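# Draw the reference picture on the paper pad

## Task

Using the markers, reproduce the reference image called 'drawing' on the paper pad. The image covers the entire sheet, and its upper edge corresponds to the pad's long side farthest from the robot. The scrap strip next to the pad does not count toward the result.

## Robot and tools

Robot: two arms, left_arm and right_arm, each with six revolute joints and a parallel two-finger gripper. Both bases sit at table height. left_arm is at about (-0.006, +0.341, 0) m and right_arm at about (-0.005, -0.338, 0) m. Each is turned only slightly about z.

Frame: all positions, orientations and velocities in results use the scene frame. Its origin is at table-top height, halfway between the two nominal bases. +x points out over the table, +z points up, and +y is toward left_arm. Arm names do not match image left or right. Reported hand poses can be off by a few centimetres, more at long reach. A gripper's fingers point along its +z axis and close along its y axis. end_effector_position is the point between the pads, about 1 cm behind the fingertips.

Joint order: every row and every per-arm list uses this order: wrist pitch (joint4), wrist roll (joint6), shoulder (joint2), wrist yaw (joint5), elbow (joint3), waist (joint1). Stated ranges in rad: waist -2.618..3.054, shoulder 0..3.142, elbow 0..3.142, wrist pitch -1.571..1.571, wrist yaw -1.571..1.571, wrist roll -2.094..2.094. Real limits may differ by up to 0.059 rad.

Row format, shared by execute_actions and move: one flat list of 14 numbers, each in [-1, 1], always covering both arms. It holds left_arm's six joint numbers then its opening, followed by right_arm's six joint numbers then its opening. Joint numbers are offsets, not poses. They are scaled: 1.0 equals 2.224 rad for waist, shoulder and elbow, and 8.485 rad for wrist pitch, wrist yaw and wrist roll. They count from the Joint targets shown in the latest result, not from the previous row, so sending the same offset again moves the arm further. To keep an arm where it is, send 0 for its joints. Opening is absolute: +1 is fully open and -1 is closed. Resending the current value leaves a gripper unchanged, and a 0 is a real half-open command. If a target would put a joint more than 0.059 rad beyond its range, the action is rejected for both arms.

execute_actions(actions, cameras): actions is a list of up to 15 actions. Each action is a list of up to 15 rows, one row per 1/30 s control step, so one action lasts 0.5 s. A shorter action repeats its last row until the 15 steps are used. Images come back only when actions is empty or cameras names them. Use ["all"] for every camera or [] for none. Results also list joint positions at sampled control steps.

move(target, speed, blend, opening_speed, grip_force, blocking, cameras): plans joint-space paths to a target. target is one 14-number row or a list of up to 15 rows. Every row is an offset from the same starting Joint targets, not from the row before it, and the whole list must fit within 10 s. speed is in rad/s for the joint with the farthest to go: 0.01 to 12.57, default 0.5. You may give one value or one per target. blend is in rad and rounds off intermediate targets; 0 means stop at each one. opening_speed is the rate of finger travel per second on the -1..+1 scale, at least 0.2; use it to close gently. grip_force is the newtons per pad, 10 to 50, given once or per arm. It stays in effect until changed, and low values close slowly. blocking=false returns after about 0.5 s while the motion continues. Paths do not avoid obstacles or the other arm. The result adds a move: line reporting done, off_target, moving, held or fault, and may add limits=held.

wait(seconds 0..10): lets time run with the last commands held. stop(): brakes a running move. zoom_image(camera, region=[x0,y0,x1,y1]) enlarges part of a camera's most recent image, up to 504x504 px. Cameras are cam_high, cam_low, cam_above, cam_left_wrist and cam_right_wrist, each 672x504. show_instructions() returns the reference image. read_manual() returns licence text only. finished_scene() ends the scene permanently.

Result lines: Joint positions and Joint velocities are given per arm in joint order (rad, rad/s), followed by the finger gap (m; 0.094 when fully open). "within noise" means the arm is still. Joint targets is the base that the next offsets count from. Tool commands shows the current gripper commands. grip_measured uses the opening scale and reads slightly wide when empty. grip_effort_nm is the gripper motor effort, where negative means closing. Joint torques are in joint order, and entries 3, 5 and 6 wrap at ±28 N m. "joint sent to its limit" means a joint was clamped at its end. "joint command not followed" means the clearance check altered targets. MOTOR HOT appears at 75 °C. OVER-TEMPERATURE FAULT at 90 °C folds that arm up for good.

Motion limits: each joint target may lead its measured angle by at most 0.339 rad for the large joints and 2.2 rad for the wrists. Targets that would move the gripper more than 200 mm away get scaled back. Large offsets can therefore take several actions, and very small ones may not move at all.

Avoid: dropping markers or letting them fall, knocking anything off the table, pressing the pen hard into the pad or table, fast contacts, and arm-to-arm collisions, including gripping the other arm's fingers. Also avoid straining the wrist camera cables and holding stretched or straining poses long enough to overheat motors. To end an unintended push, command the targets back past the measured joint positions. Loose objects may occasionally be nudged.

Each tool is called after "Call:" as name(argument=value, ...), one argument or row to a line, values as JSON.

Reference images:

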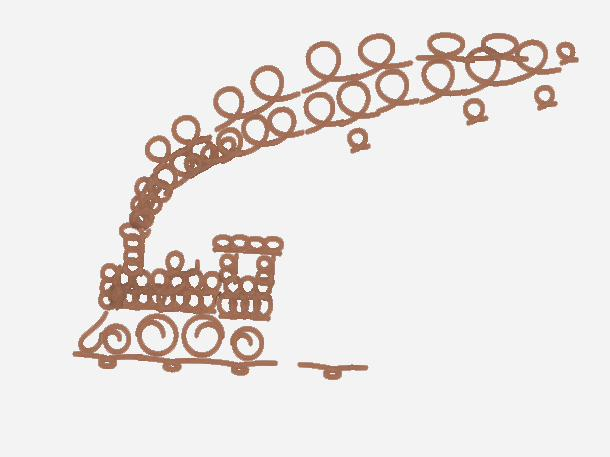

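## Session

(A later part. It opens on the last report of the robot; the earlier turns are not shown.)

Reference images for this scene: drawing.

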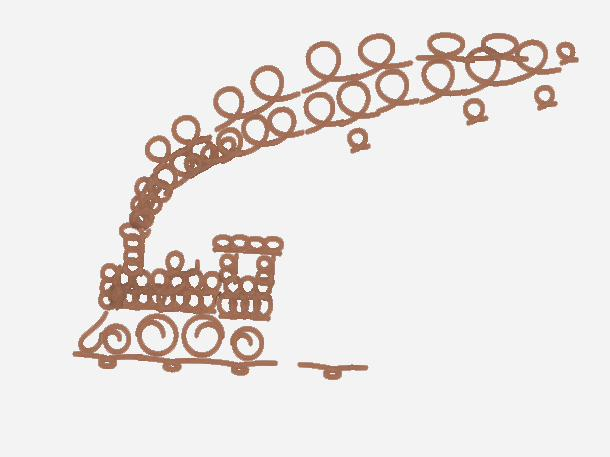

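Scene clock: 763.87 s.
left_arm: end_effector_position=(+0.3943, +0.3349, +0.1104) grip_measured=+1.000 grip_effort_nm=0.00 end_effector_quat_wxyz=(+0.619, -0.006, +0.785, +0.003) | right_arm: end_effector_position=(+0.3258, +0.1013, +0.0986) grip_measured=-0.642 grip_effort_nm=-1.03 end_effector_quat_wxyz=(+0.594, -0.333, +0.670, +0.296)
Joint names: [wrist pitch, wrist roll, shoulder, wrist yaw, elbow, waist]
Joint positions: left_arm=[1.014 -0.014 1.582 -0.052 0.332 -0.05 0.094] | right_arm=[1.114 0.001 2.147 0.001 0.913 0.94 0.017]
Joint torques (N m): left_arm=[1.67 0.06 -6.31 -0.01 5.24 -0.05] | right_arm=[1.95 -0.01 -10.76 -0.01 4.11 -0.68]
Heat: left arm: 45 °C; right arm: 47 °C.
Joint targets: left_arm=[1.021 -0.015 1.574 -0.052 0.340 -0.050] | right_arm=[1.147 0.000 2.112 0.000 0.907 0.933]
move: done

Call:
move(
  target=[
    [0,0,0,0,0,0,1,0,0,0,0,0,-0.013229,-0.9],
    [0,0,0,0,0,0,1,0,0,-0.009003,0,-0.01289,-0.00019,-0.9],
    [0,0,0,0,0,0,1,-0.015616,0,-0.009003,0,-0.01289,-0.00019,-0.9],
    [0,0,0,0,0,0,1,-0.015616,0,-0.009003,0,-0.01289,0.002508,-0.9],
    [0,0,0,0,0,0,1,-0.015616,0,-0.013469,0,-0.019221,0.007102,-0.9],
    [0,0,0,0,0,0,1,0,0,-0.013469,0,-0.019221,0.007102,-0.9],
    [0,0,0,0,0,0,1,0,0,-0.026783,0,-0.037997,0.012046,-0.9],
    [0,0,0,0,0,0,1,0,0,-0.035776,0,-0.050587,-0.000993,-0.9],
    [0,0,0,0,0,0,1,-0.015616,0,-0.035776,0,-0.050587,-0.000993,-0.9],
  ],
  speed=[0.3, 0.045, 0.15, 0.035, 0.04, 0.3, 0.4, 0.045, 0.15],
  blend=[0.001, 0, 0, 0.001, 0, 0, 0.001, 0, 0],
)

Call:
move(
  target=[
    [0,0,0,0,0,0,1,0,0,0,0,0,-0.002698,-0.9],
    [0,0,0,0,0,0,1,0,0,-0.001422,0,-0.001979,-0.003814,-0.9],
    [0,0,0,0,0,0,1,0,0,-0.001937,0,-0.002695,-0.005277,-0.9],
    [0,0,0,0,0,0,1,0,0,0.016078,0,0.012663,-0.005277,-0.9],
    [0,0,0,0,0,0,1,0,0,0.017388,0,0.014441,-0.007455,-0.9],
    [0,0,0,0,0,0,1,0,0,0.020551,0,0.018733,-0.008334,-0.9],
    [0,0,0,0,0,0,1,0,0,0.020551,0,0.018733,0.002188,-0.9],
    [0,0,0,0,0,0,1,0,0,0.023713,0,0.023025,0.00311,-0.9],
    [0,0,0,0,0,0,1,0,0,0.025023,0,0.024802,0.00528,-0.9],
    [0,0,0,0,0,0,1,0,0,0.00673,0,0.009367,0.00528,-0.9],
    [0,0,0,0,0,0,1,0,0,0.00546,0,0.0076,0.007439,-0.9],
    [0,0,0,0,0,0,1,0,0,0.002397,0,0.003336,0.008337,-0.9],
    [0,0,0,0,0,0,1,0,0,0.002397,0,0.003336,-0.002185,-0.9],
    [0,0,0,0,0,0,1,0,0,0,0,0,-0.002698,-0.9],
    [0,0,0,0,0,0,1,0,0,-0.006586,0,-0.009139,-0.00525,-0.9],
  ],
  speed=[0.035, 0.035, 0.035, 0.1, 0.035, 0.035, 0.1, 0.035, 0.035, 0.1, 0.035, 0.035, 0.1, 0.035, 0.04],
  blend=[0.001, 0.0015, 0.0015, 0.0015, 0.0015, 0.0015, 0.0015, 0.0015, 0.0015, 0.0015, 0.0015, 0.0015, 0.0015, 0.0015, 0],
)

Call:
move(
  target=[
    [0,0,0,0,0,0,1,0,0,-0.001422,0,-0.001968,-0.001126,-0.9],
    [0,0,0,0,0,0,1,0,0,-0.001937,0,-0.002681,-0.002605,-0.9],
    [0,0,0,0,0,0,1,0,0,0.015863,0,0.012618,-0.002605,-0.9],
    [0,0,0,0,0,0,1,0,0,0.017173,0,0.014386,-0.004805,-0.9],
    [0,0,0,0,0,0,1,0,0,0.020336,0,0.018655,-0.005693,-0.9],
    [0,0,0,0,0,0,1,0,0,0.020336,0,0.018655,0.004829,-0.9],
    [0,0,0,0,0,0,1,0,0,0.023498,0,0.022923,0.00576,-0.9],
    [0,0,0,0,0,0,1,0,0,0.024808,0,0.024691,0.007952,-0.9],
    [0,0,0,0,0,0,1,0,0,0.00673,0,0.009316,0.007952,-0.9],
    [0,0,0,0,0,0,1,0,0,0.00546,0,0.007559,0.010133,-0.9],
    [0,0,0,0,0,0,1,0,0,0.002397,0,0.003318,0.011041,-0.9],
    [0,0,0,0,0,0,1,0,0,0.002397,0,0.003318,0.000519,-0.9],
    [0,0,0,0,0,0,1,0,0,0,0,0,0,-0.9],
    [0,0,0,0,0,0,1,0,0,-0.006388,0,-0.008823,-0.003609,-0.9],
  ],
  speed=[0.035, 0.035, 0.1, 0.035, 0.035, 0.1, 0.035, 0.035, 0.1, 0.035, 0.035, 0.1, 0.035, 0.04],
  blend=[0.0015, 0.0015, 0.0015, 0.0015, 0.0015, 0.0015, 0.0015, 0.0015, 0.0015, 0.0015, 0.0015, 0.0015, 0.0015, 0],
)

Call:
move(
  target=[
    [0,0,0,0,0,0,1,0,0,-0.001424,0,-0.001958,-0.001137,-0.9],
    [0,0,0,0,0,0,1,0,0,-0.00194,0,-0.002667,-0.002628,-0.9],
    [0,0,0,0,0,0,1,0,0,0.015648,0,0.012581,-0.002628,-0.9],
    [0,0,0,0,0,0,1,0,0,0.01696,0,0.01434,-0.004851,-0.9],
    [0,0,0,0,0,0,1,0,0,0.020127,0,0.018586,-0.005751,-0.9],
    [0,0,0,0,0,0,1,0,0,0.020127,0,0.018586,0.004771,-0.9],
    [0,0,0,0,0,0,1,0,0,0.023295,0,0.022833,0.005712,-0.9],
    [0,0,0,0,0,0,1,0,0,0.024607,0,0.024592,0.007929,-0.9],
    [0,0,0,0,0,0,1,0,0,0.00674,0,0.009267,0.007929,-0.9],
    [0,0,0,0,0,0,1,0,0,0.005469,0,0.007519,0.010129,-0.9],
    [0,0,0,0,0,0,1,0,0,0.0024,0,0.0033,0.011046,-0.9],
    [0,0,0,0,0,0,1,0,0,0.0024,0,0.0033,0.000524,-0.9],
    [0,0,0,0,0,0,1,0,0,0,0,0,0,-0.9],
    [0,0,0,0,0,0,1,0,0,-0.005643,0,-0.007744,-0.004438,-0.9],
  ],
  speed=[0.035, 0.035, 0.1, 0.035, 0.035, 0.1, 0.035, 0.035, 0.1, 0.035, 0.035, 0.1, 0.035, 0.04],
  blend=[0.0015, 0.0015, 0.0015, 0.0015, 0.0015, 0.0015, 0.0015, 0.0015, 0.0015, 0.0015, 0.0015, 0.0015, 0.0015, 0],
)

Call:
move(
  target=[
    [0,0,0,0,0,0,1,0,0,-0.001427,0,-0.00195,-0.001148,-0.9],
    [0,0,0,0,0,0,1,0,0,-0.001943,0,-0.002656,-0.002651,-0.9],
    [0,0,0,0,0,0,1,0,0,0.015445,0,0.012547,-0.002651,-0.9],
    [0,0,0,0,0,0,1,0,0,0.016759,0,0.014299,-0.004896,-0.9],
    [0,0,0,0,0,0,1,0,0,0.019931,0,0.018527,-0.005809,-0.9],
    [0,0,0,0,0,0,1,0,0,0.019931,0,0.018527,0.004713,-0.9],
    [0,0,0,0,0,0,1,0,0,0.023104,0,0.022756,0.005665,-0.9],
    [0,0,0,0,0,0,1,0,0,0.024418,0,0.024508,0.0079,-0.9],
    [0,0,0,0,0,0,1,0,0,0.006751,0,0.009228,0.0079,-0.9],
    [0,0,0,0,0,0,1,0,0,0.005478,0,0.007488,0.010126,-0.9],
    [0,0,0,0,0,0,1,0,0,0.002404,0,0.003286,0.011051,-0.9],
    [0,0,0,0,0,0,1,0,0,0.002404,0,0.003286,0.000529,-0.9],
    [0,0,0,0,0,0,1,0,0,0,0,0,0,-0.9],
    [0,0,0,0,0,0,1,0.015616,0,0,0,0,0,-0.9],
  ],
  speed=[0.035, 0.035, 0.1, 0.035, 0.035, 0.1, 0.035, 0.035, 0.1, 0.035, 0.035, 0.1, 0.035, 0.3],
  blend=[0.0015, 0.0015, 0.0015, 0.0015, 0.0015, 0.0015, 0.0015, 0.0015, 0.0015, 0.0015, 0.0015, 0.0015, 0.001, 0],
)

Scene clock: 776.27 s.
left_arm: end_effector_position=(+0.3943, +0.3349, +0.1104) grip_measured=+1.000 grip_effort_nm=0.00 end_effector_quat_wxyz=(+0.619, -0.006, +0.785, +0.003) | right_arm: end_effector_position=(+0.3097, +0.0759, +0.0773) grip_measured=-0.642 grip_effort_nm=-1.03 end_effector_quat_wxyz=(+0.555, -0.348, +0.704, +0.275)
Joint names: [wrist pitch, wrist roll, shoulder, wrist yaw, elbow, waist]
Joint positions: left_arm=[1.014 -0.014 1.582 -0.052 0.332 -0.05 0.094] | right_arm=[1.029 0.001 2.065 0.002 0.802 0.936 0.017]
Joint torques (N m): left_arm=[1.67 0.03 -6.41 0 5.26 0.01] | right_arm=[1.51 -0.01 -9.94 -0.02 3.89 -0.5]
Heat: left arm: 45 °C; right arm: 48 °C.
Joint targets: left_arm=[1.021 -0.015 1.574 -0.052 0.340 -0.050] | right_arm=[1.014 0.000 2.033 0.000 0.795 0.931]
move: done

Scene clock: 780.13 s.
left_arm: end_effector_position=(+0.3943, +0.3349, +0.1104) grip_measured=+1.000 grip_effort_nm=0.00 end_effector_quat_wxyz=(+0.619, -0.006, +0.785, +0.003) | right_arm: end_effector_position=(+0.3113, +0.0691, +0.0773) grip_measured=-0.642 grip_effort_nm=-1.03 end_effector_quat_wxyz=(+0.555, -0.345, +0.707, +0.271)
Joint names: [wrist pitch, wrist roll, shoulder, wrist yaw, elbow, waist]
Joint positions: left_arm=[1.014 -0.014 1.582 -0.052 0.332 -0.05 0.094] | right_arm=[1.025 0.001 2.05 0.002 0.784 0.926 0.017]
Joint torques (N m): left_arm=[1.7 0.02 -6.28 -0.05 5.26 -0.17] | right_arm=[1.57 -0.02 -9.81 -0.02 3.63 -0.59]
Heat: left arm: 45 °C; right arm: 47 °C.
Joint targets: left_arm=[1.021 -0.015 1.574 -0.052 0.340 -0.050] | right_arm=[1.015 0.000 2.018 0.000 0.774 0.919]
move: done

Scene clock: 783.80 s.
left_arm: end_effector_position=(+0.3943, +0.3349, +0.1104) grip_measured=+1.000 grip_effort_nm=0.00 end_effector_quat_wxyz=(+0.619, -0.006, +0.785, +0.003) | right_arm: end_effector_position=(+0.3115, +0.0628, +0.0771) grip_measured=-0.642 grip_effort_nm=-1.03 end_effector_quat_wxyz=(+0.554, -0.343, +0.710, +0.267)
Joint names: [wrist pitch, wrist roll, shoulder, wrist yaw, elbow, waist]
Joint positions: left_arm=[1.014 -0.014 1.582 -0.052 0.332 -0.05 0.094] | right_arm=[1.025 0.001 2.036 0.002 0.765 0.918 0.017]
Joint torques (N m): left_arm=[1.65 0.05 -6.5 -0.02 5.09 -0.23] | right_arm=[1.56 -0.02 -9.65 -0.02 3.62 -0.61]
Heat: left arm: 45 °C; right arm: 47 °C.
Joint targets: left_arm=[1.021 -0.015 1.574 -0.052 0.340 -0.050] | right_arm=[1.014 0.000 2.004 0.000 0.755 0.911]
move: done

Scene clock: 787.40 s.
left_arm: end_effector_position=(+0.3943, +0.3349, +0.1104) grip_measured=+1.000 grip_effort_nm=0.00 end_effector_quat_wxyz=(+0.619, -0.006, +0.785, +0.003) | right_arm: end_effector_position=(+0.3130, +0.0563, +0.0771) grip_measured=-0.642 grip_effort_nm=-1.03 end_effector_quat_wxyz=(+0.554, -0.340, +0.713, +0.264)
Joint names: [wrist pitch, wrist roll, shoulder, wrist yaw, elbow, waist]
Joint positions: left_arm=[1.014 -0.014 1.582 -0.052 0.332 -0.05 0.094] | right_arm=[1.025 0.001 2.023 0.002 0.747 0.908 0.017]
Joint torques (N m): left_arm=[1.66 0.06 -6.42 0 5.23 -0.01] | right_arm=[1.57 -0.02 -9.52 -0.02 3.59 -0.59]
Heat: left arm: 45 °C; right arm: 47 °C.
Joint targets: left_arm=[1.021 -0.015 1.574 -0.052 0.340 -0.050] | right_arm=[1.015 0.000 1.991 0.000 0.738 0.901]
move: done

Scene clock: 791.37 s.
left_arm: end_effector_position=(+0.3943, +0.3349, +0.1104) grip_measured=+1.000 grip_effort_nm=0.00 end_effector_quat_wxyz=(+0.619, -0.006, +0.785, +0.003) | right_arm: end_effector_position=(+0.3147, +0.0593, +0.0974) grip_measured=-0.642 grip_effort_nm=-1.03 end_effector_quat_wxyz=(+0.583, -0.328, +0.689, +0.278)
Joint names: [wrist pitch, wrist roll, shoulder, wrist yaw, elbow, waist]
Joint positions: left_arm=[1.014 -0.014 1.582 -0.052 0.332 -0.05 0.094] | right_arm=[1.114 0.001 2.023 0.002 0.743 0.909 0.017]
Joint torques (N m): left_arm=[1.67 0.02 -6.34 -0.05 5.24 -0.03] | right_arm=[1.96 -0.01 -9.5 -0.02 3.9 -0.69]
Heat: left arm: 45 °C; right arm: 47 °C.
Joint targets: left_arm=[1.021 -0.015 1.574 -0.052 0.340 -0.050] | right_arm=[1.147 0.000 1.991 0.000 0.737 0.901]
move: done

Call:
show_instructions(
)

Reference images for this scene: drawing.

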